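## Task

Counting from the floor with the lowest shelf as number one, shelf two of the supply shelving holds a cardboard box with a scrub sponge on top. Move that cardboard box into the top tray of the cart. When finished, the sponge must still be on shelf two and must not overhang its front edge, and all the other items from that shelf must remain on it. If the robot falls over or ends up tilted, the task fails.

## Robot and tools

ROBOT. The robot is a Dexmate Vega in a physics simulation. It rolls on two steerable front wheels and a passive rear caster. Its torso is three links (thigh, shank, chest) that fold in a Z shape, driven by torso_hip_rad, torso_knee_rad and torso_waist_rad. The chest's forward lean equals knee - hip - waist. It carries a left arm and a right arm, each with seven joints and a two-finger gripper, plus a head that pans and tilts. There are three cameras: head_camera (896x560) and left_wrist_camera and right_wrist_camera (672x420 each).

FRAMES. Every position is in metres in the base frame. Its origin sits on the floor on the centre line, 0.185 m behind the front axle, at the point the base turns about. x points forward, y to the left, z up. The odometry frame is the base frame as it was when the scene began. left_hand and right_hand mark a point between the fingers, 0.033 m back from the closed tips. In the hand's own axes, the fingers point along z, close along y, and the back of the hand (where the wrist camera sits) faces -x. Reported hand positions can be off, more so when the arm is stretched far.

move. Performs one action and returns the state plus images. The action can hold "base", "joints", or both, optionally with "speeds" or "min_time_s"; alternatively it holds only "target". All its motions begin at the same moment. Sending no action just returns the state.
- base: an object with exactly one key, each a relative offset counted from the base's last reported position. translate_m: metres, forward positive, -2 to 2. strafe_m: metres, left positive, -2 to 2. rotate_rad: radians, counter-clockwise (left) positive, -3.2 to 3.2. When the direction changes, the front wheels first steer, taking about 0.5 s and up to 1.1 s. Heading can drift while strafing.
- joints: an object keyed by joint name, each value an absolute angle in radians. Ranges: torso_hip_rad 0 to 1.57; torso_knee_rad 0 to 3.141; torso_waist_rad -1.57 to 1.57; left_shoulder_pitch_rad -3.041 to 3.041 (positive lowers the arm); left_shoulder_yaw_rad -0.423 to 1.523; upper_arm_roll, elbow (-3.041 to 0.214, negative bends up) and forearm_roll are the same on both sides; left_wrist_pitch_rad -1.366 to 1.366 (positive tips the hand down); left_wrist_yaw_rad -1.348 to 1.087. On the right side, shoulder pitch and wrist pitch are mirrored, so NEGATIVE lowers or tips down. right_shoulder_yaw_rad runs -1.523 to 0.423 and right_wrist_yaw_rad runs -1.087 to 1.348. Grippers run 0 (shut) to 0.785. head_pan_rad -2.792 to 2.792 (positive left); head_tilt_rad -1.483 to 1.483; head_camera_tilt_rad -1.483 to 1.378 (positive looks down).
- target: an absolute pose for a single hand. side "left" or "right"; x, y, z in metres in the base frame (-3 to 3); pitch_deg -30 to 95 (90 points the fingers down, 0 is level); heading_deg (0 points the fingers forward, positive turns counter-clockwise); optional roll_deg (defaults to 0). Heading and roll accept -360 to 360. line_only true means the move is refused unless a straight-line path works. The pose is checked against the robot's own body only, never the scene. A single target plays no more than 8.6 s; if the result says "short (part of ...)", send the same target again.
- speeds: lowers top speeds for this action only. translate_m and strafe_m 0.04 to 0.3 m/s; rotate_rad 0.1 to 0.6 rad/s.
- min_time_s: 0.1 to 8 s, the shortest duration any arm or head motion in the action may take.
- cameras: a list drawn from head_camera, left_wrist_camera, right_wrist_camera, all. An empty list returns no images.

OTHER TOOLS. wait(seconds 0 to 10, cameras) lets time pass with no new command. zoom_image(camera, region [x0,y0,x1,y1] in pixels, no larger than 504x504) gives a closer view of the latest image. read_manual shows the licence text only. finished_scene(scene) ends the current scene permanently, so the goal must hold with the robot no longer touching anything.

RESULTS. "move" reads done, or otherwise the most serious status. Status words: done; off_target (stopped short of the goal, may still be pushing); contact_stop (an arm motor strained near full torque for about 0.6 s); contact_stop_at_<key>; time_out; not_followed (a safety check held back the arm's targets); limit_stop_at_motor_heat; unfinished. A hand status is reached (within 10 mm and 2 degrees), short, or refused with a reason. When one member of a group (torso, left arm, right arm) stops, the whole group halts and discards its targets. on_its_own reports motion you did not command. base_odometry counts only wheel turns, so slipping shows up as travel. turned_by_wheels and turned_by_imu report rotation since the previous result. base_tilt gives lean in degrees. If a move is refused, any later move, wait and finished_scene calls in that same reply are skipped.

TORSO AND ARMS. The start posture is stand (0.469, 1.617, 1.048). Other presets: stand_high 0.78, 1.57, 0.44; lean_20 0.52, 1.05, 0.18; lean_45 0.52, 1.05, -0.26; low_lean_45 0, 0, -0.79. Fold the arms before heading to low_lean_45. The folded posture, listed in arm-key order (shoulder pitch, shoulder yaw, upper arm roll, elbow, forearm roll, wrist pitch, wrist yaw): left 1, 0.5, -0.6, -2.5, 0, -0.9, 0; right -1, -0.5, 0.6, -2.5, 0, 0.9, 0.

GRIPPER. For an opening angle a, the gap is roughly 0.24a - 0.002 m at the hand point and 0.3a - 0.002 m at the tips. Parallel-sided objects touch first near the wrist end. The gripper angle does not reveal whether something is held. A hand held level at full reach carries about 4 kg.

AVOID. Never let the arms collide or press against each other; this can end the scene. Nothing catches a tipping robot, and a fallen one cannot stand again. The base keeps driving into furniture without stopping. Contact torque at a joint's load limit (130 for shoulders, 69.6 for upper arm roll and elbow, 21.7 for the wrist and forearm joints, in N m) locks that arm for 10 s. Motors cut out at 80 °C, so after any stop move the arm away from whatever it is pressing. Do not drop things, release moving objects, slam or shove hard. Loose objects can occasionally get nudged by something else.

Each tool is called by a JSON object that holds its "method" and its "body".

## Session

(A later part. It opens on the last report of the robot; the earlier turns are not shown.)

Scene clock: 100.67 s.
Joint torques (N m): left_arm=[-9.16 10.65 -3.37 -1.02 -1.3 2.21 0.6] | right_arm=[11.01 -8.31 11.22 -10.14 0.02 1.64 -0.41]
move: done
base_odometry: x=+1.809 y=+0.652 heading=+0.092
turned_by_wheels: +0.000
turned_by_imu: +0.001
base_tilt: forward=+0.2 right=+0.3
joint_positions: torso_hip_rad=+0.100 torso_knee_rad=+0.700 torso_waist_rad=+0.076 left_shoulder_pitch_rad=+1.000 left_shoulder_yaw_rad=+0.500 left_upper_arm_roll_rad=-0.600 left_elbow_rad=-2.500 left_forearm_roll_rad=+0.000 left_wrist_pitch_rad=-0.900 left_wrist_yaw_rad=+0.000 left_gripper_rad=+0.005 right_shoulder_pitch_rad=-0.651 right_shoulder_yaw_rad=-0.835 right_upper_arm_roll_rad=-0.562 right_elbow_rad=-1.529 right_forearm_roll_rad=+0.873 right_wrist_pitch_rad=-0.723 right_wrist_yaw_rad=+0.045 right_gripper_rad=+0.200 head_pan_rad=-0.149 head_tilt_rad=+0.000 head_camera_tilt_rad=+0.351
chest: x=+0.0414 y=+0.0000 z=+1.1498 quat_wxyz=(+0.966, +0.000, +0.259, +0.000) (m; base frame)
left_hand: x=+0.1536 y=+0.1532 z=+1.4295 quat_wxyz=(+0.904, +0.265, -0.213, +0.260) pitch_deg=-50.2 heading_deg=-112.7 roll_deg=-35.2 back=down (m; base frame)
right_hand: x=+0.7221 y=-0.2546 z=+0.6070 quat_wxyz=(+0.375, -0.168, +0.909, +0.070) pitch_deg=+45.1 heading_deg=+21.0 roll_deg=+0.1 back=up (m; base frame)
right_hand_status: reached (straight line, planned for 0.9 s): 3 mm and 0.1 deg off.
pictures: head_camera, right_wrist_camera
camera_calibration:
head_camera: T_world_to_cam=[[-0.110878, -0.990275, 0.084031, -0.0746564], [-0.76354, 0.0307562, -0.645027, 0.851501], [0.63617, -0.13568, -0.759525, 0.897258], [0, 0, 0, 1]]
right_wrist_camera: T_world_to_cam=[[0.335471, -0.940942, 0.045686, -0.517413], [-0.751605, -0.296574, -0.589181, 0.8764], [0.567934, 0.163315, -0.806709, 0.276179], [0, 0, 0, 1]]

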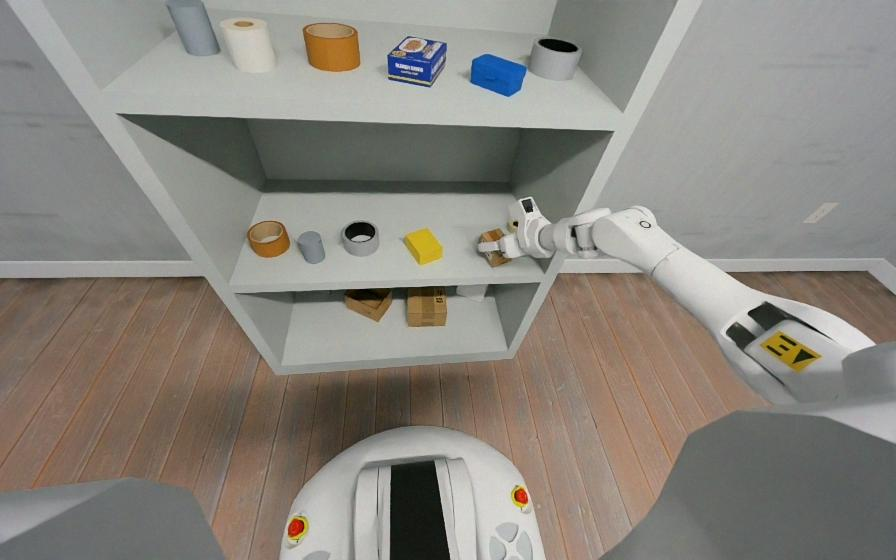

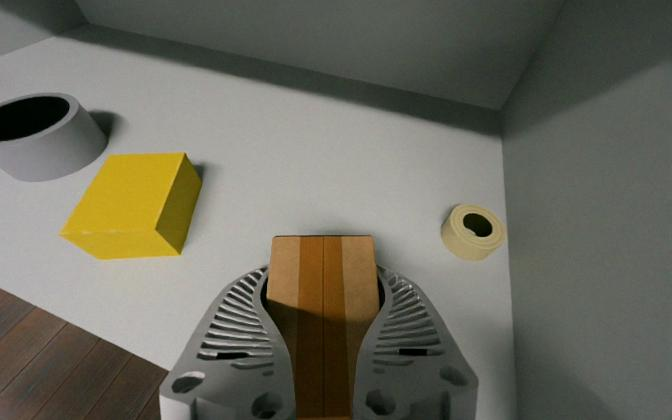

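{"method": "move", "body": {"target": {"side": "right", "x": 0.50, "y": -0.30, "z": 0.72, "pitch_deg": 45, "heading_deg": 10, "roll_deg": 0, "line_only": true}, "cameras": ["head_camera", "right_wrist_camera"]}}

Scene clock: 107.20 s.
Joint torques (N m): left_arm=[-9.1 12.2 -3.09 -1.5 -1.35 2.7 0.72] | right_arm=[-0.36 -3.12 10.12 -9.68 0.12 2.59 -0.39]
move: done
base_odometry: x=+1.809 y=+0.652 heading=+0.092
turned_by_wheels: +0.000
turned_by_imu: +0.002
base_tilt: forward=+0.2 right=+0.3
joint_positions: torso_hip_rad=+0.100 torso_knee_rad=+0.700 torso_waist_rad=+0.076 left_shoulder_pitch_rad=+1.000 left_shoulder_yaw_rad=+0.500 left_upper_arm_roll_rad=-0.600 left_elbow_rad=-2.500 left_forearm_roll_rad=+0.000 left_wrist_pitch_rad=-0.900 left_wrist_yaw_rad=+0.000 left_gripper_rad=+0.005 right_shoulder_pitch_rad=-1.812 right_shoulder_yaw_rad=-1.039 right_upper_arm_roll_rad=+0.513 right_elbow_rad=-2.433 right_forearm_roll_rad=+1.438 right_wrist_pitch_rad=-0.809 right_wrist_yaw_rad=-0.505 right_gripper_rad=+0.200 head_pan_rad=-0.149 head_tilt_rad=+0.000 head_camera_tilt_rad=+0.351
chest: x=+0.0414 y=+0.0000 z=+1.1498 quat_wxyz=(+0.966, +0.000, +0.259, +0.000) (m; base frame)
left_hand: x=+0.1536 y=+0.1532 z=+1.4295 quat_wxyz=(+0.904, +0.265, -0.213, +0.260) pitch_deg=-50.2 heading_deg=-112.7 roll_deg=-35.2 back=down (m; base frame)
right_hand: x=+0.5009 y=-0.2996 z=+0.7192 quat_wxyz=(+0.381, -0.081, +0.920, +0.034) pitch_deg=+45.0 heading_deg=+10.1 roll_deg=+0.1 back=up (m; base frame)
right_hand_status: reached (straight line, planned for 4.2 s): 1 mm and 0.1 deg off.
pictures: head_camera, right_wrist_camera
camera_calibration:
head_camera: T_world_to_cam=[[-0.110877, -0.990275, 0.084032, -0.0746568], [-0.763546, 0.0307562, -0.645021, 0.851498], [0.636163, -0.13568, -0.759531, 0.897261], [0, 0, 0, 1]]
right_wrist_camera: T_world_to_cam=[[0.150854, -0.987503, 0.0456207, -0.412149], [-0.793489, -0.148482, -0.590193, 0.828869], [0.589591, 0.0528334, -0.805972, 0.455169], [0, 0, 0, 1]]

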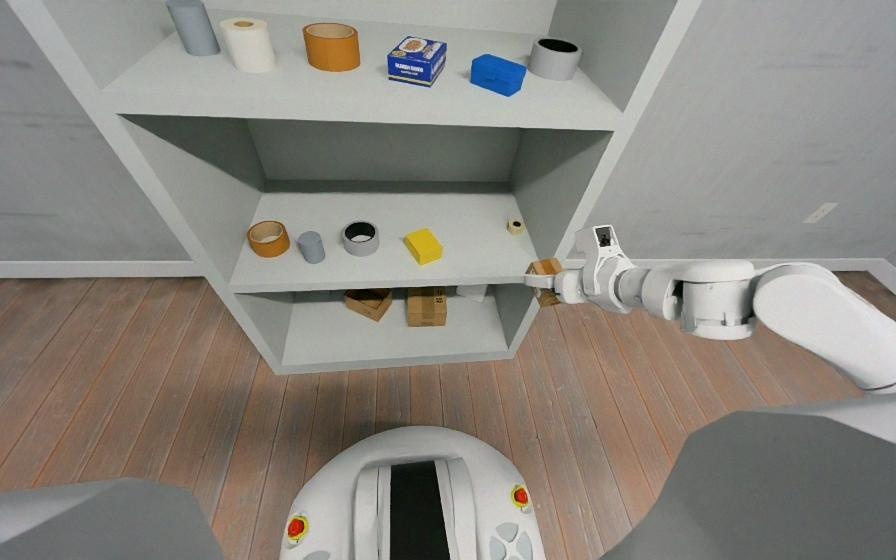

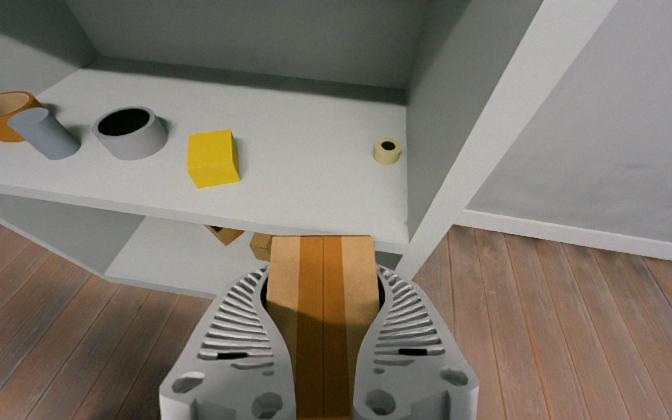

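{"method": "move", "body": {"base": {"translate_m": -0.5}, "joints": {"torso_hip_rad": 0.469, "torso_knee_rad": 1.617, "torso_waist_rad": 1.048}, "cameras": ["head_camera", "right_wrist_camera"]}}

Scene clock: 113.77 s.
Joint torques (N m): left_arm=[-11.63 10.4 -1.19 1.33 -0.62 3.42 0.26] | right_arm=[2.93 -6.77 11.24 -7.78 -0.38 2.71 -0.42]
move: done
base_odometry: x=+1.311 y=+0.605 heading=+0.094
turned_by_wheels: +0.001
turned_by_imu: +0.007
base_tilt: forward=+0.2 right=+0.3
base_status: done
joint_positions: torso_hip_rad=+0.469 torso_knee_rad=+1.617 torso_waist_rad=+1.048 left_shoulder_pitch_rad=+1.000 left_shoulder_yaw_rad=+0.500 left_upper_arm_roll_rad=-0.600 left_elbow_rad=-2.500 left_forearm_roll_rad=+0.000 left_wrist_pitch_rad=-0.900 left_wrist_yaw_rad=+0.000 left_gripper_rad=+0.005 right_shoulder_pitch_rad=-1.817 right_shoulder_yaw_rad=-1.037 right_upper_arm_roll_rad=+0.519 right_elbow_rad=-2.437 right_forearm_roll_rad=+1.439 right_wrist_pitch_rad=-0.810 right_wrist_yaw_rad=-0.506 right_gripper_rad=+0.200 head_pan_rad=-0.149 head_tilt_rad=+0.000 head_camera_tilt_rad=+0.351
joint_status: all done
chest: x=-0.0110 y=+0.0000 z=+1.4154 quat_wxyz=(+0.999, +0.000, +0.050, +0.000) (m; base frame)
left_hand: x=-0.0237 y=+0.1532 z=+1.7166 quat_wxyz=(+0.839, +0.205, -0.398, +0.310) pitch_deg=-36.8 heading_deg=-132.5 roll_deg=-6.9 back=down (m; base frame)
right_hand: x=+0.5836 y=-0.3000 z=+1.2116 quat_wxyz=(+0.566, -0.086, +0.820, +0.016) pitch_deg=+21.1 heading_deg=+7.6 roll_deg=-4.4 back=up (m; base frame)
pictures: head_camera, right_wrist_camera
camera_calibration:
head_camera: T_world_to_cam=[[-0.13564, -0.990271, 0.0310616, -0.028087], [-0.43112, 0.030766, -0.90177, 1.34993], [0.892041, -0.135707, -0.431099, 0.670302], [0, 0, 0, 1]]
right_wrist_camera: T_world_to_cam=[[0.117864, -0.987587, 0.103826, -0.498739], [-0.481328, -0.148268, -0.86391, 1.33463], [0.86858, 0.051849, -0.492828, 0.260775], [0, 0, 0, 1]]

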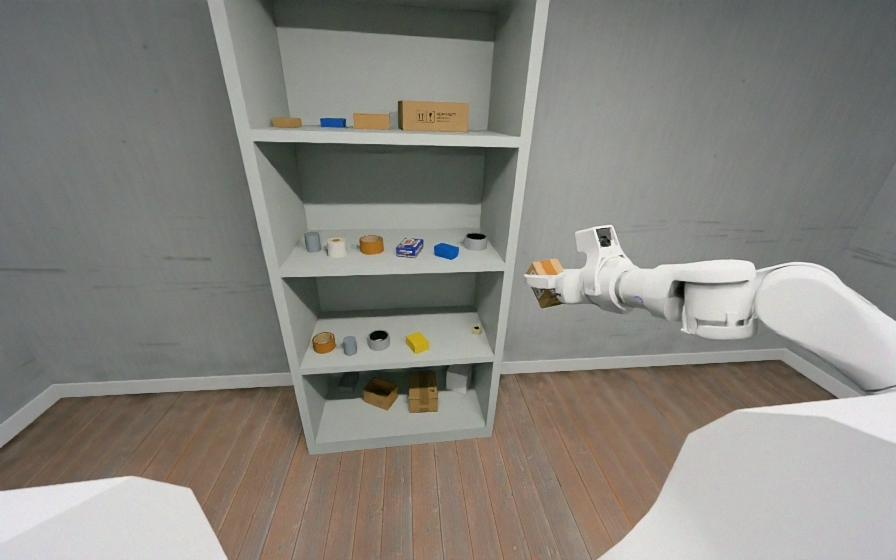

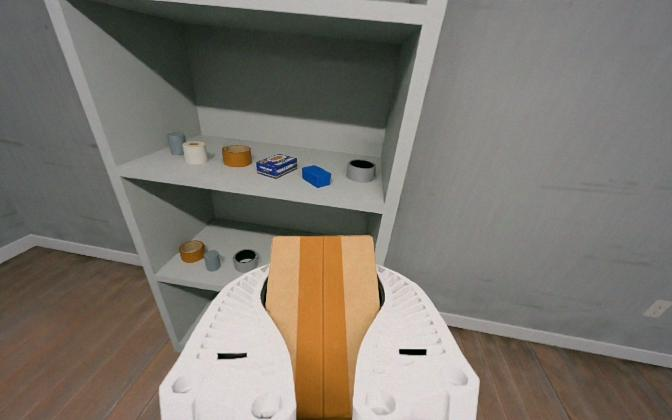

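{"method": "move", "body": {"base": {"rotate_rad": -2.52}, "joints": {"head_pan_rad": 0.3, "head_camera_tilt_rad": 0.35}, "cameras": ["head_camera"]}}

Scene clock: 119.80 s.
Joint torques (N m): left_arm=[-10.41 10.46 -0.98 1.15 -0.53 2.6 0.25] | right_arm=[4.54 -5.1 11.63 -6.69 -0.35 3.29 -0.39]
move: done
base_odometry: x=+1.310 y=+0.605 heading=-2.424
turned_by_wheels: -2.517
turned_by_imu: -2.445
base_tilt: forward=+0.2 right=+0.3
base_status: done
joint_positions: torso_hip_rad=+0.469 torso_knee_rad=+1.617 torso_waist_rad=+1.048 left_shoulder_pitch_rad=+1.000 left_shoulder_yaw_rad=+0.500 left_upper_arm_roll_rad=-0.600 left_elbow_rad=-2.500 left_forearm_roll_rad=+0.000 left_wrist_pitch_rad=-0.900 left_wrist_yaw_rad=+0.000 left_gripper_rad=+0.005 right_shoulder_pitch_rad=-1.817 right_shoulder_yaw_rad=-1.037 right_upper_arm_roll_rad=+0.519 right_elbow_rad=-2.437 right_forearm_roll_rad=+1.439 right_wrist_pitch_rad=-0.810 right_wrist_yaw_rad=-0.506 right_gripper_rad=+0.200 head_pan_rad=+0.299 head_tilt_rad=+0.000 head_camera_tilt_rad=+0.351
joint_status: all done
chest: x=-0.0110 y=+0.0000 z=+1.4154 quat_wxyz=(+0.999, +0.000, +0.050, +0.000) (m; base frame)
left_hand: x=-0.0237 y=+0.1532 z=+1.7166 quat_wxyz=(+0.839, +0.205, -0.398, +0.310) pitch_deg=-36.8 heading_deg=-132.5 roll_deg=-6.9 back=down (m; base frame)
right_hand: x=+0.5836 y=-0.3000 z=+1.2116 quat_wxyz=(+0.566, -0.086, +0.820, +0.016) pitch_deg=+21.1 heading_deg=+7.6 roll_deg=-4.4 back=up (m; base frame)
pictures: head_camera
camera_calibration:
head_camera: T_world_to_cam=[[0.305485, -0.952104, -0.0133276, 0.0721713], [-0.411037, -0.119231, -0.903788, 1.3545], [0.858911, 0.281572, -0.427773, 0.662779], [0, 0, 0, 1]]

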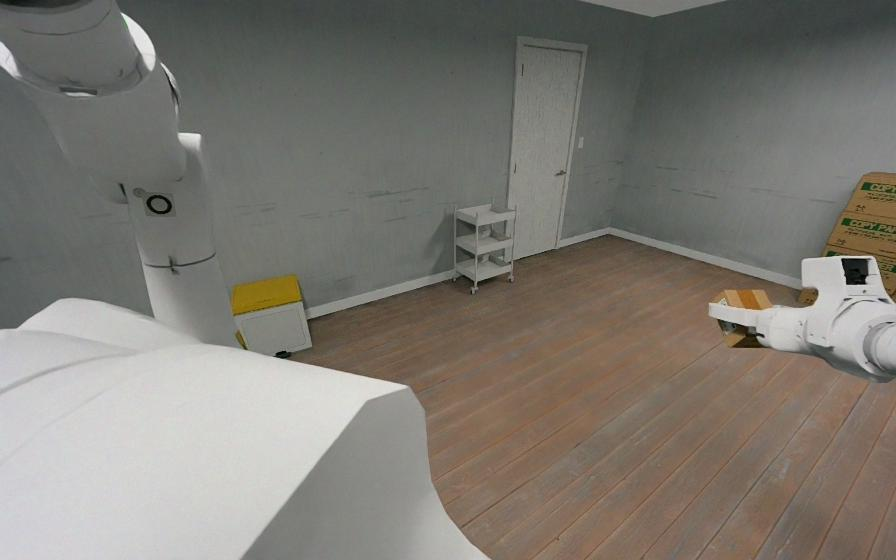

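{"method": "zoom_image", "body": {"camera": "head_camera", "region": [430, 190, 550, 310]}}

Scaled by 4.200 from the camera's 896x560 image, which has a finer 960x600 frame.

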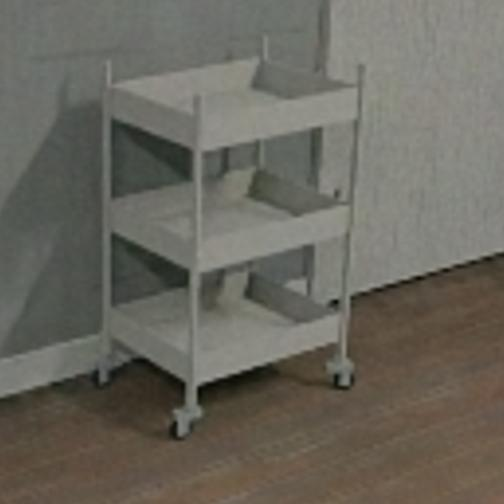

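{"method": "move", "body": {"base": {"rotate_rad": 0.042}, "cameras": []}}

{"method": "move", "body": {"base": {"translate_m": 1.95}, "joints": {"head_pan_rad": 0.3, "head_camera_tilt_rad": 0.65}, "cameras": ["head_camera", "right_wrist_camera"]}}

Scene clock: 121.90 s.
Joint torques (N m): left_arm=[-11.24 10.63 -1.18 1.61 -0.48 3.05 0.14] | right_arm=[3.11 -6.33 10.42 -6.34 -0.62 3.31 -0.3]
move: done
base_odometry: x=+1.310 y=+0.605 heading=-2.382
turned_by_wheels: +0.042
turned_by_imu: +0.041
base_tilt: forward=+0.2 right=+0.3
base_status: done
joint_positions: torso_hip_rad=+0.469 torso_knee_rad=+1.617 torso_waist_rad=+1.048 left_shoulder_pitch_rad=+1.000 left_shoulder_yaw_rad=+0.500 left_upper_arm_roll_rad=-0.600 left_elbow_rad=-2.500 left_forearm_roll_rad=+0.000 left_wrist_pitch_rad=-0.900 left_wrist_yaw_rad=+0.000 left_gripper_rad=+0.005 right_shoulder_pitch_rad=-1.817 right_shoulder_yaw_rad=-1.037 right_upper_arm_roll_rad=+0.519 right_elbow_rad=-2.437 right_forearm_roll_rad=+1.439 right_wrist_pitch_rad=-0.810 right_wrist_yaw_rad=-0.506 right_gripper_rad=+0.200 head_pan_rad=+0.299 head_tilt_rad=+0.000 head_camera_tilt_rad=+0.351
chest: x=-0.0110 y=+0.0000 z=+1.4154 quat_wxyz=(+0.999, +0.000, +0.050, +0.000) (m; base frame)
left_hand: x=-0.0237 y=+0.1532 z=+1.7166 quat_wxyz=(+0.839, +0.205, -0.398, +0.310) pitch_deg=-36.8 heading_deg=-132.5 roll_deg=-6.9 back=down (m; base frame)
right_hand: x=+0.5836 y=-0.3000 z=+1.2116 quat_wxyz=(+0.566, -0.086, +0.820, +0.016) pitch_deg=+21.1 heading_deg=+7.6 roll_deg=-4.4 back=up (m; base frame)
pictures: none

Scene clock: 131.10 s.
Joint torques (N m): left_arm=[-11.64 10.08 -1.52 1.24 -0.49 2.65 0.38] | right_arm=[3.63 -6.04 11.18 -6.2 -0.59 2.81 -0.32]
move: done
base_odometry: x=-0.107 y=-0.734 heading=-2.382
turned_by_wheels: -0.001
turned_by_imu: -0.010
base_tilt: forward=+0.2 right=+0.2
base_status: done
joint_positions: torso_hip_rad=+0.469 torso_knee_rad=+1.617 torso_waist_rad=+1.048 left_shoulder_pitch_rad=+1.000 left_shoulder_yaw_rad=+0.500 left_upper_arm_roll_rad=-0.600 left_elbow_rad=-2.500 left_forearm_roll_rad=+0.000 left_wrist_pitch_rad=-0.900 left_wrist_yaw_rad=+0.000 left_gripper_rad=+0.005 right_shoulder_pitch_rad=-1.817 right_shoulder_yaw_rad=-1.037 right_upper_arm_roll_rad=+0.519 right_elbow_rad=-2.437 right_forearm_roll_rad=+1.439 right_wrist_pitch_rad=-0.810 right_wrist_yaw_rad=-0.506 right_gripper_rad=+0.200 head_pan_rad=+0.299 head_tilt_rad=+0.000 head_camera_tilt_rad=+0.649
joint_status: all done
chest: x=-0.0110 y=+0.0000 z=+1.4155 quat_wxyz=(+0.999, +0.000, +0.050, +0.000) (m; base frame)
left_hand: x=-0.0237 y=+0.1532 z=+1.7166 quat_wxyz=(+0.839, +0.205, -0.398, +0.310) pitch_deg=-36.8 heading_deg=-132.5 roll_deg=-6.9 back=down (m; base frame)
right_hand: x=+0.5836 y=-0.3000 z=+1.2116 quat_wxyz=(+0.566, -0.086, +0.820, +0.016) pitch_deg=+21.1 heading_deg=+7.6 roll_deg=-4.4 back=up (m; base frame)
pictures: head_camera, right_wrist_camera
camera_calibration:
head_camera: T_world_to_cam=[[0.309543, -0.95072, -0.0177406, 0.0790279], [-0.645585, -0.196423, -0.737996, 1.09041], [0.698143, 0.239894, -0.674572, 1.01611], [0, 0, 0, 1]]
right_wrist_camera: T_world_to_cam=[[0.117905, -0.987582, 0.103828, -0.498742], [-0.481355, -0.148292, -0.863891, 1.33463], [0.86856, 0.0518792, -0.492862, 0.260844], [0, 0, 0, 1]]

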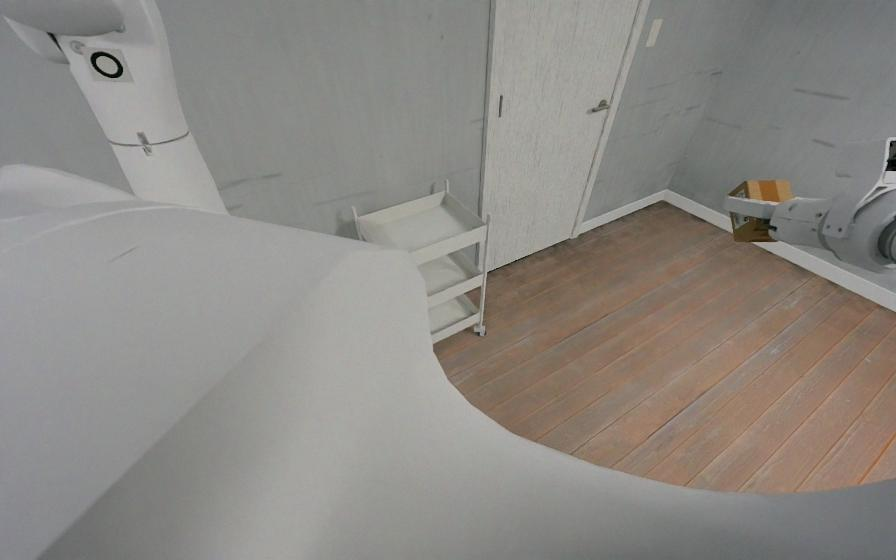

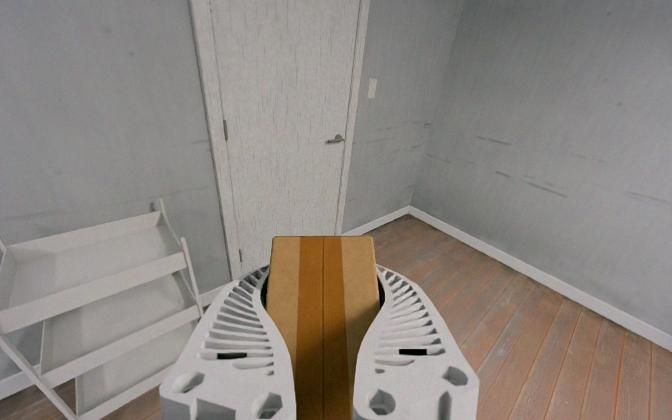

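{"method": "move", "body": {"base": {"rotate_rad": 0.22}, "cameras": []}}

{"method": "move", "body": {"base": {"translate_m": 0.384}, "cameras": []}}

{"method": "move", "body": {"base": {"rotate_rad": 0.625}, "joints": {"head_pan_rad": -0.1, "head_camera_tilt_rad": 0.75}, "cameras": ["head_camera", "right_wrist_camera"]}}

Scene clock: 135.03 s.
Joint torques (N m): left_arm=[-11 10.42 -0.95 2.2 -0.36 3.41 0.21] | right_arm=[4.55 -6.77 9.42 -4.73 -0.97 3.99 -0.3]
move: done
base_odometry: x=-0.107 y=-0.735 heading=-2.163
turned_by_wheels: +0.220
turned_by_imu: +0.214
base_tilt: forward=+0.2 right=+0.4
base_status: done
joint_positions: torso_hip_rad=+0.469 torso_knee_rad=+1.617 torso_waist_rad=+1.048 left_shoulder_pitch_rad=+1.000 left_shoulder_yaw_rad=+0.500 left_upper_arm_roll_rad=-0.600 left_elbow_rad=-2.500 left_forearm_roll_rad=+0.000 left_wrist_pitch_rad=-0.900 left_wrist_yaw_rad=+0.000 left_gripper_rad=+0.005 right_shoulder_pitch_rad=-1.817 right_shoulder_yaw_rad=-1.037 right_upper_arm_roll_rad=+0.519 right_elbow_rad=-2.437 right_forearm_roll_rad=+1.439 right_wrist_pitch_rad=-0.810 right_wrist_yaw_rad=-0.506 right_gripper_rad=+0.200 head_pan_rad=+0.299 head_tilt_rad=+0.000 head_camera_tilt_rad=+0.649
chest: x=-0.0110 y=+0.0000 z=+1.4155 quat_wxyz=(+0.999, +0.000, +0.050, +0.000) (m; base frame)
left_hand: x=-0.0237 y=+0.1532 z=+1.7166 quat_wxyz=(+0.839, +0.205, -0.398, +0.310) pitch_deg=-36.8 heading_deg=-132.5 roll_deg=-6.9 back=down (m; base frame)
right_hand: x=+0.5836 y=-0.3000 z=+1.2116 quat_wxyz=(+0.566, -0.086, +0.820, +0.016) pitch_deg=+21.1 heading_deg=+7.6 roll_deg=-4.4 back=up (m; base frame)
pictures: none

Scene clock: 138.27 s.
Joint torques (N m): left_arm=[-10.79 10.55 -0.64 1.4 -0.38 3.49 0.3] | right_arm=[4.15 -5.02 9.58 -5.45 -0.64 3.71 -0.17]
move: done
base_odometry: x=-0.322 y=-1.053 heading=-2.162
turned_by_wheels: +0.001
turned_by_imu: +0.000
base_tilt: forward=+0.1 right=+0.3
base_status: done
joint_positions: torso_hip_rad=+0.469 torso_knee_rad=+1.617 torso_waist_rad=+1.048 left_shoulder_pitch_rad=+1.000 left_shoulder_yaw_rad=+0.500 left_upper_arm_roll_rad=-0.600 left_elbow_rad=-2.500 left_forearm_roll_rad=+0.000 left_wrist_pitch_rad=-0.900 left_wrist_yaw_rad=+0.000 left_gripper_rad=+0.005 right_shoulder_pitch_rad=-1.817 right_shoulder_yaw_rad=-1.037 right_upper_arm_roll_rad=+0.519 right_elbow_rad=-2.437 right_forearm_roll_rad=+1.439 right_wrist_pitch_rad=-0.810 right_wrist_yaw_rad=-0.506 right_gripper_rad=+0.200 head_pan_rad=+0.299 head_tilt_rad=+0.000 head_camera_tilt_rad=+0.649
chest: x=-0.0110 y=+0.0000 z=+1.4155 quat_wxyz=(+0.999, +0.000, +0.050, +0.000) (m; base frame)
left_hand: x=-0.0237 y=+0.1532 z=+1.7166 quat_wxyz=(+0.839, +0.205, -0.398, +0.310) pitch_deg=-36.8 heading_deg=-132.5 roll_deg=-6.9 back=down (m; base frame)
right_hand: x=+0.5836 y=-0.3000 z=+1.2116 quat_wxyz=(+0.566, -0.086, +0.820, +0.016) pitch_deg=+21.1 heading_deg=+7.6 roll_deg=-4.4 back=up (m; base frame)
pictures: none

Scene clock: 140.87 s.
Joint torques (N m): left_arm=[-10.63 10.46 -1.13 2.13 -0.42 3.47 0.34] | right_arm=[4.81 -6.39 9.32 -5.9 -0.47 2.5 -0.14]
move: done
base_odometry: x=-0.322 y=-1.054 heading=-1.537
turned_by_wheels: +0.625
turned_by_imu: +0.610
base_tilt: forward=+0.2 right=+0.4
base_status: done
joint_positions: torso_hip_rad=+0.469 torso_knee_rad=+1.617 torso_waist_rad=+1.048 left_shoulder_pitch_rad=+1.000 left_shoulder_yaw_rad=+0.500 left_upper_arm_roll_rad=-0.600 left_elbow_rad=-2.500 left_forearm_roll_rad=+0.000 left_wrist_pitch_rad=-0.900 left_wrist_yaw_rad=+0.000 left_gripper_rad=+0.005 right_shoulder_pitch_rad=-1.817 right_shoulder_yaw_rad=-1.037 right_upper_arm_roll_rad=+0.519 right_elbow_rad=-2.437 right_forearm_roll_rad=+1.439 right_wrist_pitch_rad=-0.810 right_wrist_yaw_rad=-0.506 right_gripper_rad=+0.200 head_pan_rad=-0.099 head_tilt_rad=+0.000 head_camera_tilt_rad=+0.749
joint_status: all done
chest: x=-0.0110 y=+0.0000 z=+1.4155 quat_wxyz=(+0.999, +0.000, +0.050, +0.000) (m; base frame)
left_hand: x=-0.0237 y=+0.1532 z=+1.7166 quat_wxyz=(+0.839, +0.205, -0.398, +0.310) pitch_deg=-36.8 heading_deg=-132.5 roll_deg=-6.9 back=down (m; base frame)
right_hand: x=+0.5836 y=-0.3000 z=+1.2116 quat_wxyz=(+0.566, -0.086, +0.820, +0.016) pitch_deg=+21.1 heading_deg=+7.6 roll_deg=-4.4 back=up (m; base frame)
pictures: head_camera, right_wrist_camera
camera_calibration:
head_camera: T_world_to_cam=[[-0.0808763, -0.996525, 0.019918, -0.00728892], [-0.746658, 0.0473354, -0.663521, 0.972104], [0.660273, -0.0685351, -0.747892, 1.12185], [0, 0, 0, 1]]
right_wrist_camera: T_world_to_cam=[[0.117905, -0.98758, 0.103847, -0.49876], [-0.481328, -0.148306, -0.863903, 1.33464], [0.868575, 0.0518739, -0.492836, 0.260817], [0, 0, 0, 1]]

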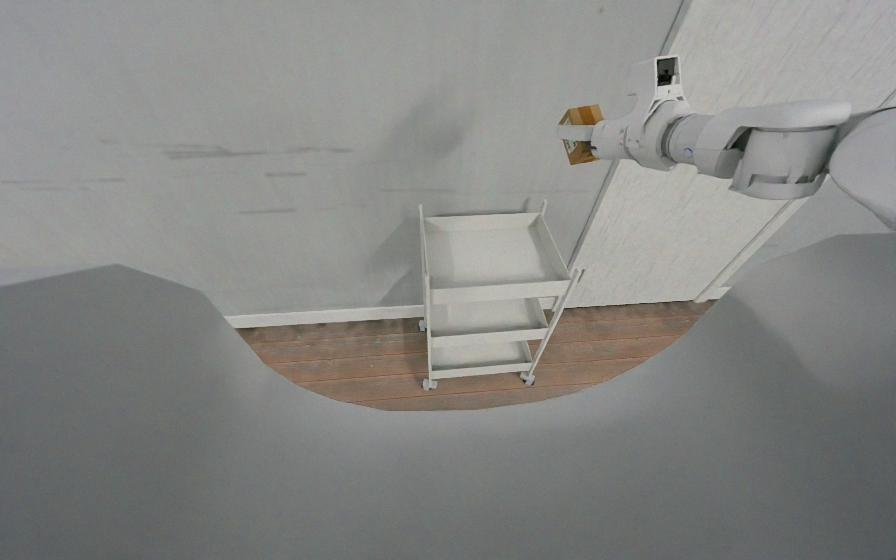

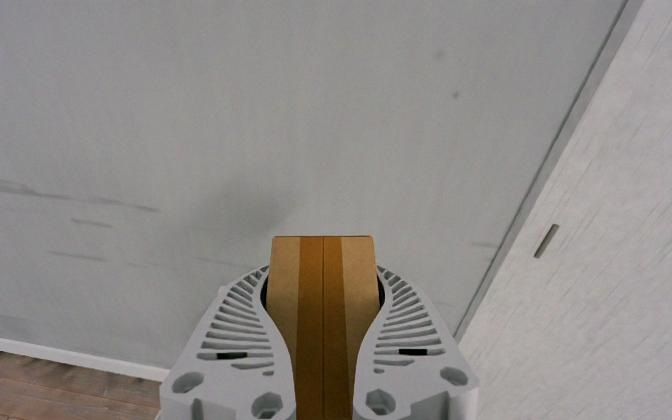

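{"method": "move", "body": {"base": {"translate_m": 0.1}, "speeds": {"translate_m": 0.15}, "cameras": []}}

{"method": "move", "body": {"target": {"side": "right", "x": 0.64, "y": -0.20, "z": 0.92, "pitch_deg": 45, "heading_deg": 0, "roll_deg": 0, "line_only": true}, "cameras": ["head_camera", "right_wrist_camera"]}}

Scene clock: 145.97 s.
Joint torques (N m): left_arm=[-10.76 8.92 -1.03 1.97 -0.44 2.76 0.39] | right_arm=[3.44 -7.63 10.91 -6.09 -1 3.34 -0.43]
move: done
base_odometry: x=-0.319 y=-1.154 heading=-1.536
turned_by_wheels: +0.001
turned_by_imu: +0.002
base_tilt: forward=+0.1 right=+0.3
base_status: done
joint_positions: torso_hip_rad=+0.469 torso_knee_rad=+1.617 torso_waist_rad=+1.048 left_shoulder_pitch_rad=+1.000 left_shoulder_yaw_rad=+0.500 left_upper_arm_roll_rad=-0.600 left_elbow_rad=-2.500 left_forearm_roll_rad=+0.000 left_wrist_pitch_rad=-0.900 left_wrist_yaw_rad=+0.000 left_gripper_rad=+0.005 right_shoulder_pitch_rad=-1.817 right_shoulder_yaw_rad=-1.037 right_upper_arm_roll_rad=+0.519 right_elbow_rad=-2.437 right_forearm_roll_rad=+1.439 right_wrist_pitch_rad=-0.810 right_wrist_yaw_rad=-0.506 right_gripper_rad=+0.200 head_pan_rad=-0.099 head_tilt_rad=+0.000 head_camera_tilt_rad=+0.749
chest: x=-0.0110 y=+0.0000 z=+1.4155 quat_wxyz=(+0.999, +0.000, +0.050, +0.000) (m; base frame)
left_hand: x=-0.0237 y=+0.1532 z=+1.7166 quat_wxyz=(+0.839, +0.205, -0.398, +0.310) pitch_deg=-36.8 heading_deg=-132.5 roll_deg=-6.9 back=down (m; base frame)
right_hand: x=+0.5836 y=-0.3000 z=+1.2116 quat_wxyz=(+0.566, -0.086, +0.820, +0.016) pitch_deg=+21.1 heading_deg=+7.6 roll_deg=-4.4 back=up (m; base frame)
pictures: none

Scene clock: 151.40 s.
Joint torques (N m): left_arm=[-10.99 10.33 -0.75 1.97 -0.39 3.03 0.15] | right_arm=[20.4 -0.03 5.05 -5.93 -0.81 1.62 -0.26]
move: done
base_odometry: x=-0.319 y=-1.154 heading=-1.536
turned_by_wheels: +0.000
turned_by_imu: +0.001
base_tilt: forward=+0.2 right=+0.3
joint_positions: torso_hip_rad=+0.469 torso_knee_rad=+1.617 torso_waist_rad=+1.048 left_shoulder_pitch_rad=+1.000 left_shoulder_yaw_rad=+0.500 left_upper_arm_roll_rad=-0.600 left_elbow_rad=-2.500 left_forearm_roll_rad=+0.000 left_wrist_pitch_rad=-0.900 left_wrist_yaw_rad=+0.000 left_gripper_rad=+0.005 right_shoulder_pitch_rad=-1.145 right_shoulder_yaw_rad=-0.695 right_upper_arm_roll_rad=-0.536 right_elbow_rad=-1.865 right_forearm_roll_rad=+1.365 right_wrist_pitch_rad=-0.770 right_wrist_yaw_rad=-0.897 right_gripper_rad=+0.200 head_pan_rad=-0.099 head_tilt_rad=+0.000 head_camera_tilt_rad=+0.749
chest: x=-0.0110 y=+0.0000 z=+1.4155 quat_wxyz=(+0.999, +0.000, +0.050, +0.000) (m; base frame)
left_hand: x=-0.0237 y=+0.1532 z=+1.7166 quat_wxyz=(+0.839, +0.205, -0.398, +0.310) pitch_deg=-36.8 heading_deg=-132.5 roll_deg=-6.9 back=down (m; base frame)
right_hand: x=+0.6395 y=-0.2011 z=+0.9213 quat_wxyz=(+0.384, +0.000, +0.924, +0.000) pitch_deg=+44.9 heading_deg=+0.0 roll_deg=+0.1 back=up (m; base frame)
right_hand_status: reached (straight line, planned for 3.9 s): 2 mm and 0.1 deg off.
pictures: head_camera, right_wrist_camera
camera_calibration:
head_camera: T_world_to_cam=[[-0.0808764, -0.996525, 0.0199169, -0.0072881], [-0.746659, 0.0473362, -0.663521, 0.972095], [0.660273, -0.0685343, -0.747892, 1.12186], [0, 0, 0, 1]]
right_wrist_camera: T_world_to_cam=[[-0.0236713, -0.998673, 0.0457371, -0.23568], [-0.80579, -0.00801956, -0.592147, 1.11077], [0.591728, -0.0508714, -0.804531, 0.507591], [0, 0, 0, 1]]

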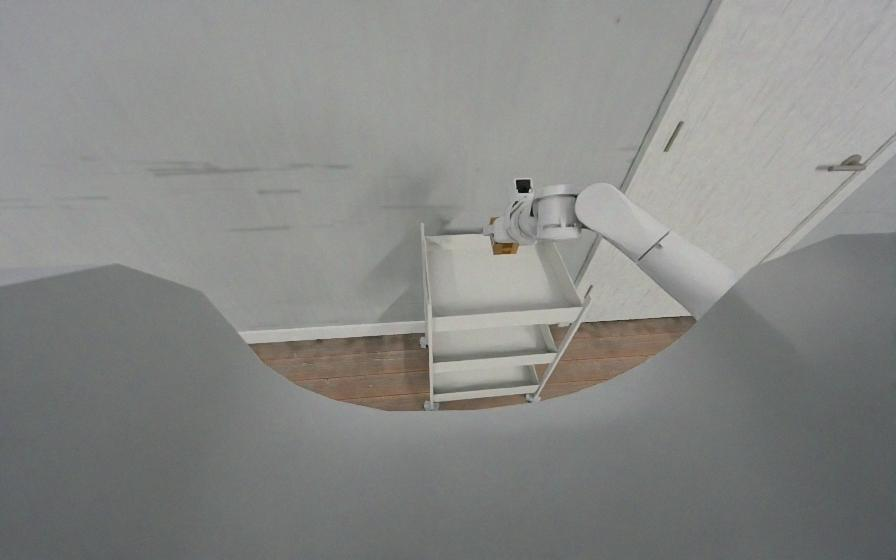

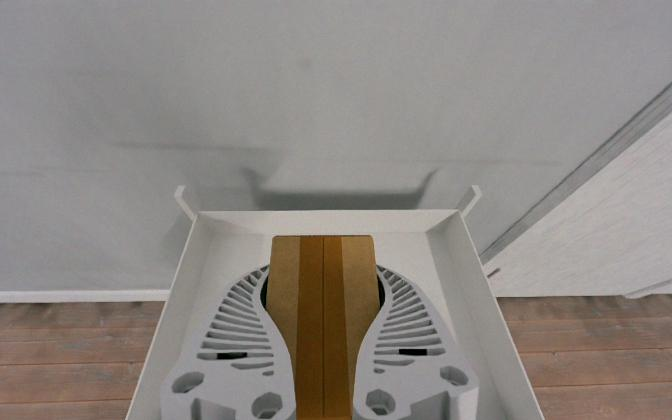

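{"method": "move", "body": {"target": {"side": "right", "x": 0.65, "y": -0.20, "z": 0.745, "pitch_deg": 45, "heading_deg": 0, "roll_deg": 0, "line_only": true}, "cameras": ["head_camera", "right_wrist_camera"]}}

{"method": "move", "body": {"target": {"side": "right", "x": 0.65, "y": -0.20, "z": 0.725, "pitch_deg": 45, "heading_deg": 0, "roll_deg": 0, "line_only": true}, "cameras": ["right_wrist_camera"]}}

Scene clock: 156.83 s.
Joint torques (N m): left_arm=[-10.97 9.9 -0.74 2.49 -0.49 3.11 0.09] | right_arm=[22.24 0.71 3.84 -4.53 -0.77 2.97 0.28]
move: done
base_odometry: x=-0.319 y=-1.154 heading=-1.536
turned_by_wheels: +0.000
turned_by_imu: +0.001
base_tilt: forward=+0.2 right=+0.3
joint_positions: torso_hip_rad=+0.469 torso_knee_rad=+1.617 torso_waist_rad=+1.048 left_shoulder_pitch_rad=+1.000 left_shoulder_yaw_rad=+0.500 left_upper_arm_roll_rad=-0.600 left_elbow_rad=-2.500 left_forearm_roll_rad=+0.000 left_wrist_pitch_rad=-0.900 left_wrist_yaw_rad=+0.000 left_gripper_rad=+0.005 right_shoulder_pitch_rad=-1.119 right_shoulder_yaw_rad=-0.499 right_upper_arm_roll_rad=-0.775 right_elbow_rad=-1.268 right_forearm_roll_rad=+0.998 right_wrist_pitch_rad=-0.383 right_wrist_yaw_rad=-0.499 right_gripper_rad=+0.200 head_pan_rad=-0.099 head_tilt_rad=+0.000 head_camera_tilt_rad=+0.749
chest: x=-0.0110 y=+0.0000 z=+1.4155 quat_wxyz=(+0.999, +0.000, +0.050, +0.000) (m; base frame)
left_hand: x=-0.0237 y=+0.1532 z=+1.7166 quat_wxyz=(+0.839, +0.205, -0.398, +0.310) pitch_deg=-36.8 heading_deg=-132.5 roll_deg=-6.9 back=down (m; base frame)
right_hand: x=+0.6496 y=-0.2002 z=+0.7458 quat_wxyz=(+0.382, +0.000, +0.924, +0.000) pitch_deg=+45.1 heading_deg=+0.0 roll_deg=+0.0 back=up (m; base frame)
right_hand_status: reached (straight line, planned for 2.3 s): 1 mm and 0.1 deg off.
pictures: head_camera, right_wrist_camera
camera_calibration:
head_camera: T_world_to_cam=[[-0.0808765, -0.996525, 0.0199169, -0.00728813], [-0.746659, 0.0473363, -0.663521, 0.972095], [0.660273, -0.0685344, -0.747892, 1.12186], [0, 0, 0, 1]]
right_wrist_camera: T_world_to_cam=[[-0.0245509, -0.998635, 0.0460924, -0.226217], [-0.807497, -0.00737182, -0.589826, 1.01449], [0.589361, -0.0517003, -0.806214, 0.363074], [0, 0, 0, 1]]

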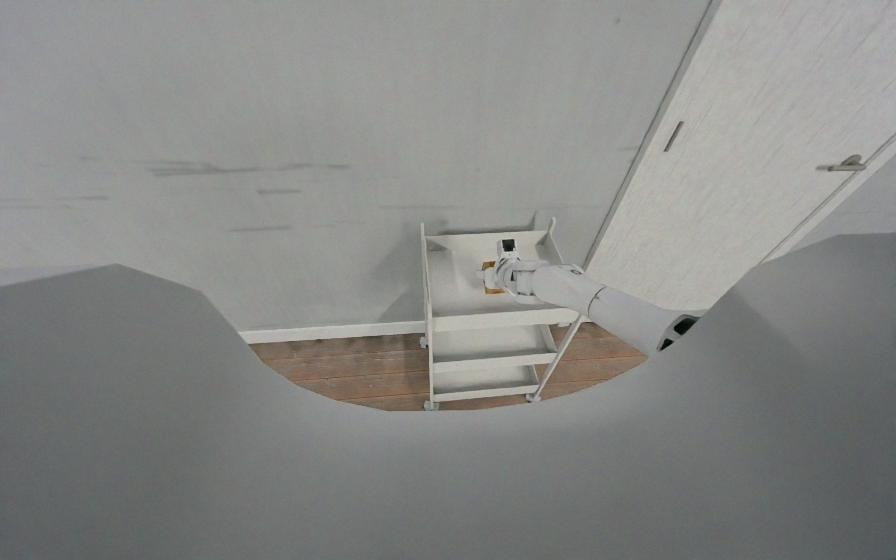

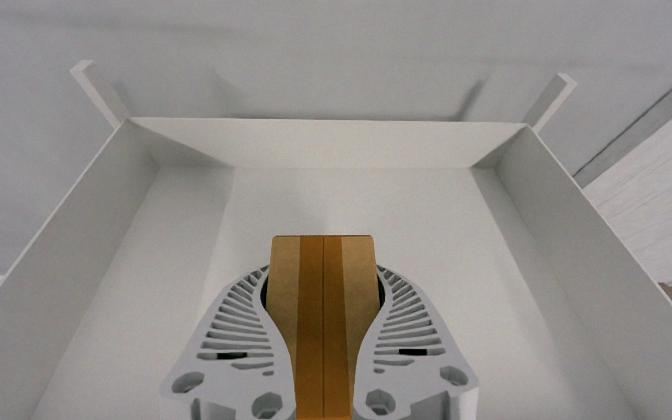

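Scene clock: 158.73 s.
Joint torques (N m): left_arm=[-11.22 9.74 -0.96 1.33 -0.45 3.47 0.28] | right_arm=[22.28 0.02 2.94 -5.54 -0.92 3.7 0.17]
move: done
base_odometry: x=-0.319 y=-1.154 heading=-1.536
turned_by_wheels: +0.000
turned_by_imu: +0.000
base_tilt: forward=+0.1 right=+0.2
joint_positions: torso_hip_rad=+0.469 torso_knee_rad=+1.617 torso_waist_rad=+1.048 left_shoulder_pitch_rad=+1.000 left_shoulder_yaw_rad=+0.500 left_upper_arm_roll_rad=-0.600 left_elbow_rad=-2.500 left_forearm_roll_rad=+0.000 left_wrist_pitch_rad=-0.900 left_wrist_yaw_rad=+0.000 left_gripper_rad=+0.005 right_shoulder_pitch_rad=-1.105 right_shoulder_yaw_rad=-0.457 right_upper_arm_roll_rad=-0.799 right_elbow_rad=-1.159 right_forearm_roll_rad=+0.967 right_wrist_pitch_rad=-0.326 right_wrist_yaw_rad=-0.451 right_gripper_rad=+0.200 head_pan_rad=-0.099 head_tilt_rad=+0.000 head_camera_tilt_rad=+0.749
chest: x=-0.0110 y=+0.0000 z=+1.4155 quat_wxyz=(+0.999, +0.000, +0.050, +0.000) (m; base frame)
left_hand: x=-0.0237 y=+0.1532 z=+1.7166 quat_wxyz=(+0.839, +0.205, -0.398, +0.310) pitch_deg=-36.8 heading_deg=-132.5 roll_deg=-6.9 back=down (m; base frame)
right_hand: x=+0.6496 y=-0.2001 z=+0.7256 quat_wxyz=(+0.382, +0.000, +0.924, +0.000) pitch_deg=+45.1 heading_deg=+0.0 roll_deg=+0.0 back=up (m; base frame)
right_hand_status: reached (straight line, planned for 0.7 s): 1 mm and 0.1 deg off.
pictures: right_wrist_camera
camera_calibration:
right_wrist_camera: T_world_to_cam=[[-0.0241041, -0.998633, 0.046376, -0.225746], [-0.80744, -0.00790523, -0.589896, 1.00249], [0.589457, -0.0516648, -0.806146, 0.34672], [0, 0, 0, 1]]

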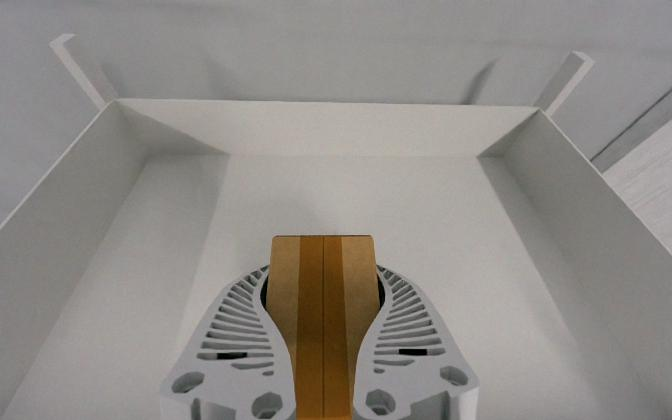

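{"method": "move", "body": {"target": {"side": "right", "x": 0.65, "y": -0.20, "z": 0.713, "pitch_deg": 45, "heading_deg": 0, "roll_deg": 0, "line_only": true}, "cameras": ["right_wrist_camera"]}}

{"method": "move", "body": {"target": {"side": "right", "x": 0.65, "y": -0.20, "z": 0.706, "pitch_deg": 45, "heading_deg": 0, "roll_deg": 0, "line_only": true}, "cameras": ["right_wrist_camera"]}}

Scene clock: 160.80 s.
Joint torques (N m): left_arm=[-11.66 10.13 -0.95 2.12 -0.35 3.04 0.37] | right_arm=[24.64 1.48 2.77 -4.87 -0.88 2.95 0.26]
move: done
base_odometry: x=-0.319 y=-1.154 heading=-1.536
turned_by_wheels: +0.000
turned_by_imu: +0.001
base_tilt: forward=+0.2 right=+0.3
joint_positions: torso_hip_rad=+0.469 torso_knee_rad=+1.617 torso_waist_rad=+1.048 left_shoulder_pitch_rad=+1.000 left_shoulder_yaw_rad=+0.500 left_upper_arm_roll_rad=-0.600 left_elbow_rad=-2.500 left_forearm_roll_rad=+0.000 left_wrist_pitch_rad=-0.900 left_wrist_yaw_rad=+0.000 left_gripper_rad=+0.005 right_shoulder_pitch_rad=-1.093 right_shoulder_yaw_rad=-0.427 right_upper_arm_roll_rad=-0.812 right_elbow_rad=-1.084 right_forearm_roll_rad=+0.949 right_wrist_pitch_rad=-0.288 right_wrist_yaw_rad=-0.419 right_gripper_rad=+0.200 head_pan_rad=-0.099 head_tilt_rad=+0.000 head_camera_tilt_rad=+0.749
chest: x=-0.0110 y=+0.0000 z=+1.4155 quat_wxyz=(+0.999, +0.000, +0.050, +0.000) (m; base frame)
left_hand: x=-0.0237 y=+0.1532 z=+1.7166 quat_wxyz=(+0.839, +0.205, -0.398, +0.310) pitch_deg=-36.8 heading_deg=-132.5 roll_deg=-6.9 back=down (m; base frame)
right_hand: x=+0.6496 y=-0.2001 z=+0.7135 quat_wxyz=(+0.382, +0.000, +0.924, +0.000) pitch_deg=+45.0 heading_deg=+0.0 roll_deg=+0.0 back=up (m; base frame)
right_hand_status: reached (straight line, planned for 0.6 s): 1 mm and 0.1 deg off.
pictures: right_wrist_camera
camera_calibration:
right_wrist_camera: T_world_to_cam=[[-0.0240321, -0.998633, 0.0464247, -0.225261], [-0.80743, -0.00799303, -0.589909, 0.995292], [0.589473, -0.0516614, -0.806134, 0.336913], [0, 0, 0, 1]]

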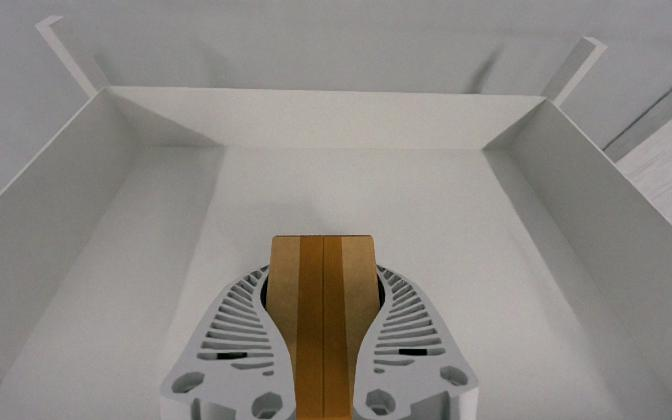

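Scene clock: 162.20 s.
Joint torques (N m): left_arm=[-10.65 10.58 -0.97 2.16 -0.41 3.47 0.23] | right_arm=[19.42 -0.91 1.19 -4.08 -0.49 1.78 0.56]
move: done
base_odometry: x=-0.319 y=-1.154 heading=-1.536
turned_by_wheels: +0.000
turned_by_imu: +0.000
base_tilt: forward=+0.2 right=+0.3
joint_positions: torso_hip_rad=+0.469 torso_knee_rad=+1.617 torso_waist_rad=+1.048 left_shoulder_pitch_rad=+1.000 left_shoulder_yaw_rad=+0.500 left_upper_arm_roll_rad=-0.600 left_elbow_rad=-2.500 left_forearm_roll_rad=+0.000 left_wrist_pitch_rad=-0.900 left_wrist_yaw_rad=+0.000 left_gripper_rad=+0.005 right_shoulder_pitch_rad=-1.085 right_shoulder_yaw_rad=-0.408 right_upper_arm_roll_rad=-0.820 right_elbow_rad=-1.036 right_forearm_roll_rad=+0.939 right_wrist_pitch_rad=-0.265 right_wrist_yaw_rad=-0.399 right_gripper_rad=+0.200 head_pan_rad=-0.099 head_tilt_rad=+0.000 head_camera_tilt_rad=+0.749
chest: x=-0.0110 y=+0.0000 z=+1.4155 quat_wxyz=(+0.999, +0.000, +0.050, +0.000) (m; base frame)
left_hand: x=-0.0237 y=+0.1532 z=+1.7166 quat_wxyz=(+0.839, +0.205, -0.398, +0.310) pitch_deg=-36.8 heading_deg=-132.5 roll_deg=-6.9 back=down (m; base frame)
right_hand: x=+0.6498 y=-0.2002 z=+0.7066 quat_wxyz=(+0.382, +0.000, +0.924, +0.000) pitch_deg=+45.0 heading_deg=+0.0 roll_deg=+0.0 back=up (m; base frame)
right_hand_status: reached (straight line, planned for 0.5 s): 1 mm and 0.0 deg off.
pictures: right_wrist_camera
camera_calibration:
right_wrist_camera: T_world_to_cam=[[-0.0241116, -0.998632, 0.0464024, -0.224889], [-0.807195, -0.00793632, -0.590232, 0.991454], [0.589793, -0.0516872, -0.805899, 0.330893], [0, 0, 0, 1]]

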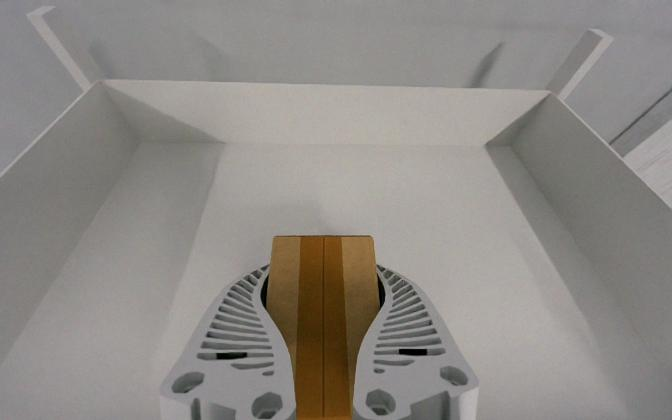

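{"method": "move", "body": {"target": {"side": "right", "x": 0.65, "y": -0.20, "z": 0.701, "pitch_deg": 45, "heading_deg": 0, "roll_deg": 0, "line_only": true}, "cameras": ["right_wrist_camera"]}}

Scene clock: 163.67 s.
Joint torques (N m): left_arm=[-10.65 10.18 -0.92 1.63 -0.41 2.68 0.32] | right_arm=[12.35 0.03 -1.22 0.07 0.5 -2.49 0.46]
move: done
base_odometry: x=-0.319 y=-1.154 heading=-1.536
turned_by_wheels: +0.000
turned_by_imu: +0.000
base_tilt: forward=+0.2 right=+0.3
joint_positions: torso_hip_rad=+0.469 torso_knee_rad=+1.617 torso_waist_rad=+1.048 left_shoulder_pitch_rad=+1.000 left_shoulder_yaw_rad=+0.500 left_upper_arm_roll_rad=-0.600 left_elbow_rad=-2.500 left_forearm_roll_rad=+0.000 left_wrist_pitch_rad=-0.900 left_wrist_yaw_rad=+0.000 left_gripper_rad=+0.005 right_shoulder_pitch_rad=-1.078 right_shoulder_yaw_rad=-0.393 right_upper_arm_roll_rad=-0.825 right_elbow_rad=-1.000 right_forearm_roll_rad=+0.932 right_wrist_pitch_rad=-0.247 right_wrist_yaw_rad=-0.385 right_gripper_rad=+0.200 head_pan_rad=-0.099 head_tilt_rad=+0.000 head_camera_tilt_rad=+0.749
chest: x=-0.0111 y=+0.0000 z=+1.4155 quat_wxyz=(+0.999, +0.000, +0.050, +0.000) (m; base frame)
left_hand: x=-0.0239 y=+0.1532 z=+1.7166 quat_wxyz=(+0.839, +0.205, -0.398, +0.310) pitch_deg=-36.8 heading_deg=-132.5 roll_deg=-6.9 back=down (m; base frame)
right_hand: x=+0.6506 y=-0.2001 z=+0.7025 quat_wxyz=(+0.383, +0.000, +0.924, +0.000) pitch_deg=+44.9 heading_deg=+0.0 roll_deg=+0.0 back=up (m; base frame)
right_hand_status: reached (straight line, planned for 0.4 s): 2 mm and 0.1 deg off.
pictures: right_wrist_camera
camera_calibration:
right_wrist_camera: T_world_to_cam=[[-0.0243746, -0.998642, 0.0460439, -0.224186], [-0.805999, -0.00761643, -0.591868, 0.990114], [0.591415, -0.0515379, -0.804718, 0.325249], [0, 0, 0, 1]]

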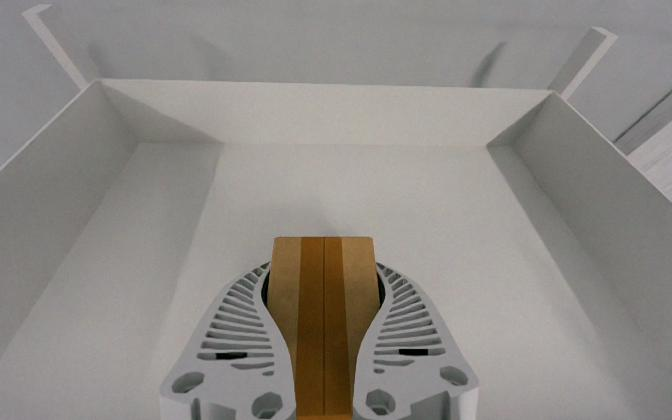

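{"method": "move", "body": {"joints": {"right_gripper_rad": 0.34}, "cameras": []}}

{"method": "move", "body": {"joints": {"right_gripper_rad": 0.66}, "cameras": ["right_wrist_camera"]}}

Scene clock: 164.73 s.
Joint torques (N m): left_arm=[-11.18 9.6 -0.88 0.66 -0.43 2.81 0.24] | right_arm=[13.92 1.65 1.07 -3.22 -0.36 0.7 0.41]
move: done
base_odometry: x=-0.319 y=-1.154 heading=-1.536
turned_by_wheels: +0.000
turned_by_imu: +0.000
base_tilt: forward=+0.1 right=+0.3
joint_positions: torso_hip_rad=+0.469 torso_knee_rad=+1.617 torso_waist_rad=+1.048 left_shoulder_pitch_rad=+1.000 left_shoulder_yaw_rad=+0.500 left_upper_arm_roll_rad=-0.600 left_elbow_rad=-2.500 left_forearm_roll_rad=+0.000 left_wrist_pitch_rad=-0.900 left_wrist_yaw_rad=+0.000 left_gripper_rad=+0.005 right_shoulder_pitch_rad=-1.078 right_shoulder_yaw_rad=-0.391 right_upper_arm_roll_rad=-0.826 right_elbow_rad=-0.995 right_forearm_roll_rad=+0.931 right_wrist_pitch_rad=-0.245 right_wrist_yaw_rad=-0.383 right_gripper_rad=+0.340 head_pan_rad=-0.099 head_tilt_rad=+0.000 head_camera_tilt_rad=+0.749
joint_status: all done
chest: x=-0.0111 y=+0.0000 z=+1.4155 quat_wxyz=(+0.999, +0.000, +0.050, +0.000) (m; base frame)
left_hand: x=-0.0239 y=+0.1532 z=+1.7166 quat_wxyz=(+0.839, +0.205, -0.398, +0.310) pitch_deg=-36.8 heading_deg=-132.5 roll_deg=-6.9 back=down (m; base frame)
right_hand: x=+0.6501 y=-0.2001 z=+0.7014 quat_wxyz=(+0.383, +0.000, +0.924, +0.000) pitch_deg=+45.0 heading_deg=+0.0 roll_deg=+0.0 back=up (m; base frame)
pictures: none

Scene clock: 165.60 s.
Joint torques (N m): left_arm=[-11.02 9.94 -1.14 1.93 -0.38 3.57 0.28] | right_arm=[14.48 -0.08 2.73 -5.6 -0.27 2.73 0.28]
move: done
base_odometry: x=-0.319 y=-1.154 heading=-1.536
turned_by_wheels: +0.000
turned_by_imu: +0.000
base_tilt: forward=+0.2 right=+0.4
joint_positions: torso_hip_rad=+0.469 torso_knee_rad=+1.617 torso_waist_rad=+1.048 left_shoulder_pitch_rad=+1.000 left_shoulder_yaw_rad=+0.500 left_upper_arm_roll_rad=-0.600 left_elbow_rad=-2.500 left_forearm_roll_rad=+0.000 left_wrist_pitch_rad=-0.900 left_wrist_yaw_rad=+0.000 left_gripper_rad=+0.005 right_shoulder_pitch_rad=-1.078 right_shoulder_yaw_rad=-0.391 right_upper_arm_roll_rad=-0.826 right_elbow_rad=-0.994 right_forearm_roll_rad=+0.931 right_wrist_pitch_rad=-0.245 right_wrist_yaw_rad=-0.382 right_gripper_rad=+0.660 head_pan_rad=-0.099 head_tilt_rad=+0.000 head_camera_tilt_rad=+0.749
joint_status: all done
chest: x=-0.0111 y=+0.0000 z=+1.4155 quat_wxyz=(+0.999, +0.000, +0.050, +0.000) (m; base frame)
left_hand: x=-0.0239 y=+0.1532 z=+1.7166 quat_wxyz=(+0.839, +0.205, -0.398, +0.310) pitch_deg=-36.8 heading_deg=-132.5 roll_deg=-6.9 back=down (m; base frame)
right_hand: x=+0.6499 y=-0.2001 z=+0.7010 quat_wxyz=(+0.383, +0.000, +0.924, +0.000) pitch_deg=+45.0 heading_deg=+0.0 roll_deg=+0.0 back=up (m; base frame)
pictures: right_wrist_camera
camera_calibration:
right_wrist_camera: T_world_to_cam=[[-0.0239568, -0.998632, 0.046476, -0.224744], [-0.807031, -0.00811918, -0.590454, 0.98824], [0.590023, -0.0516529, -0.805732, 0.326081], [0, 0, 0, 1]]

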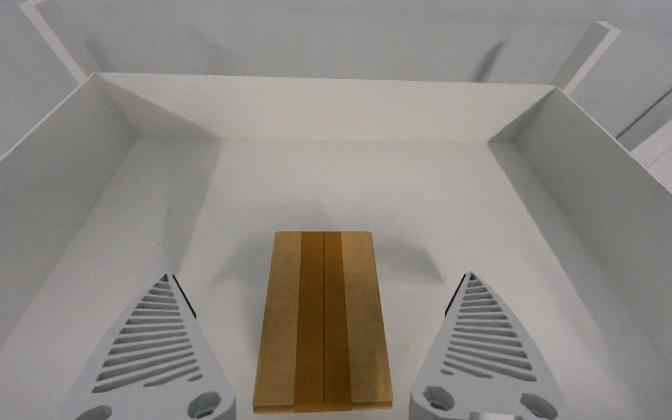

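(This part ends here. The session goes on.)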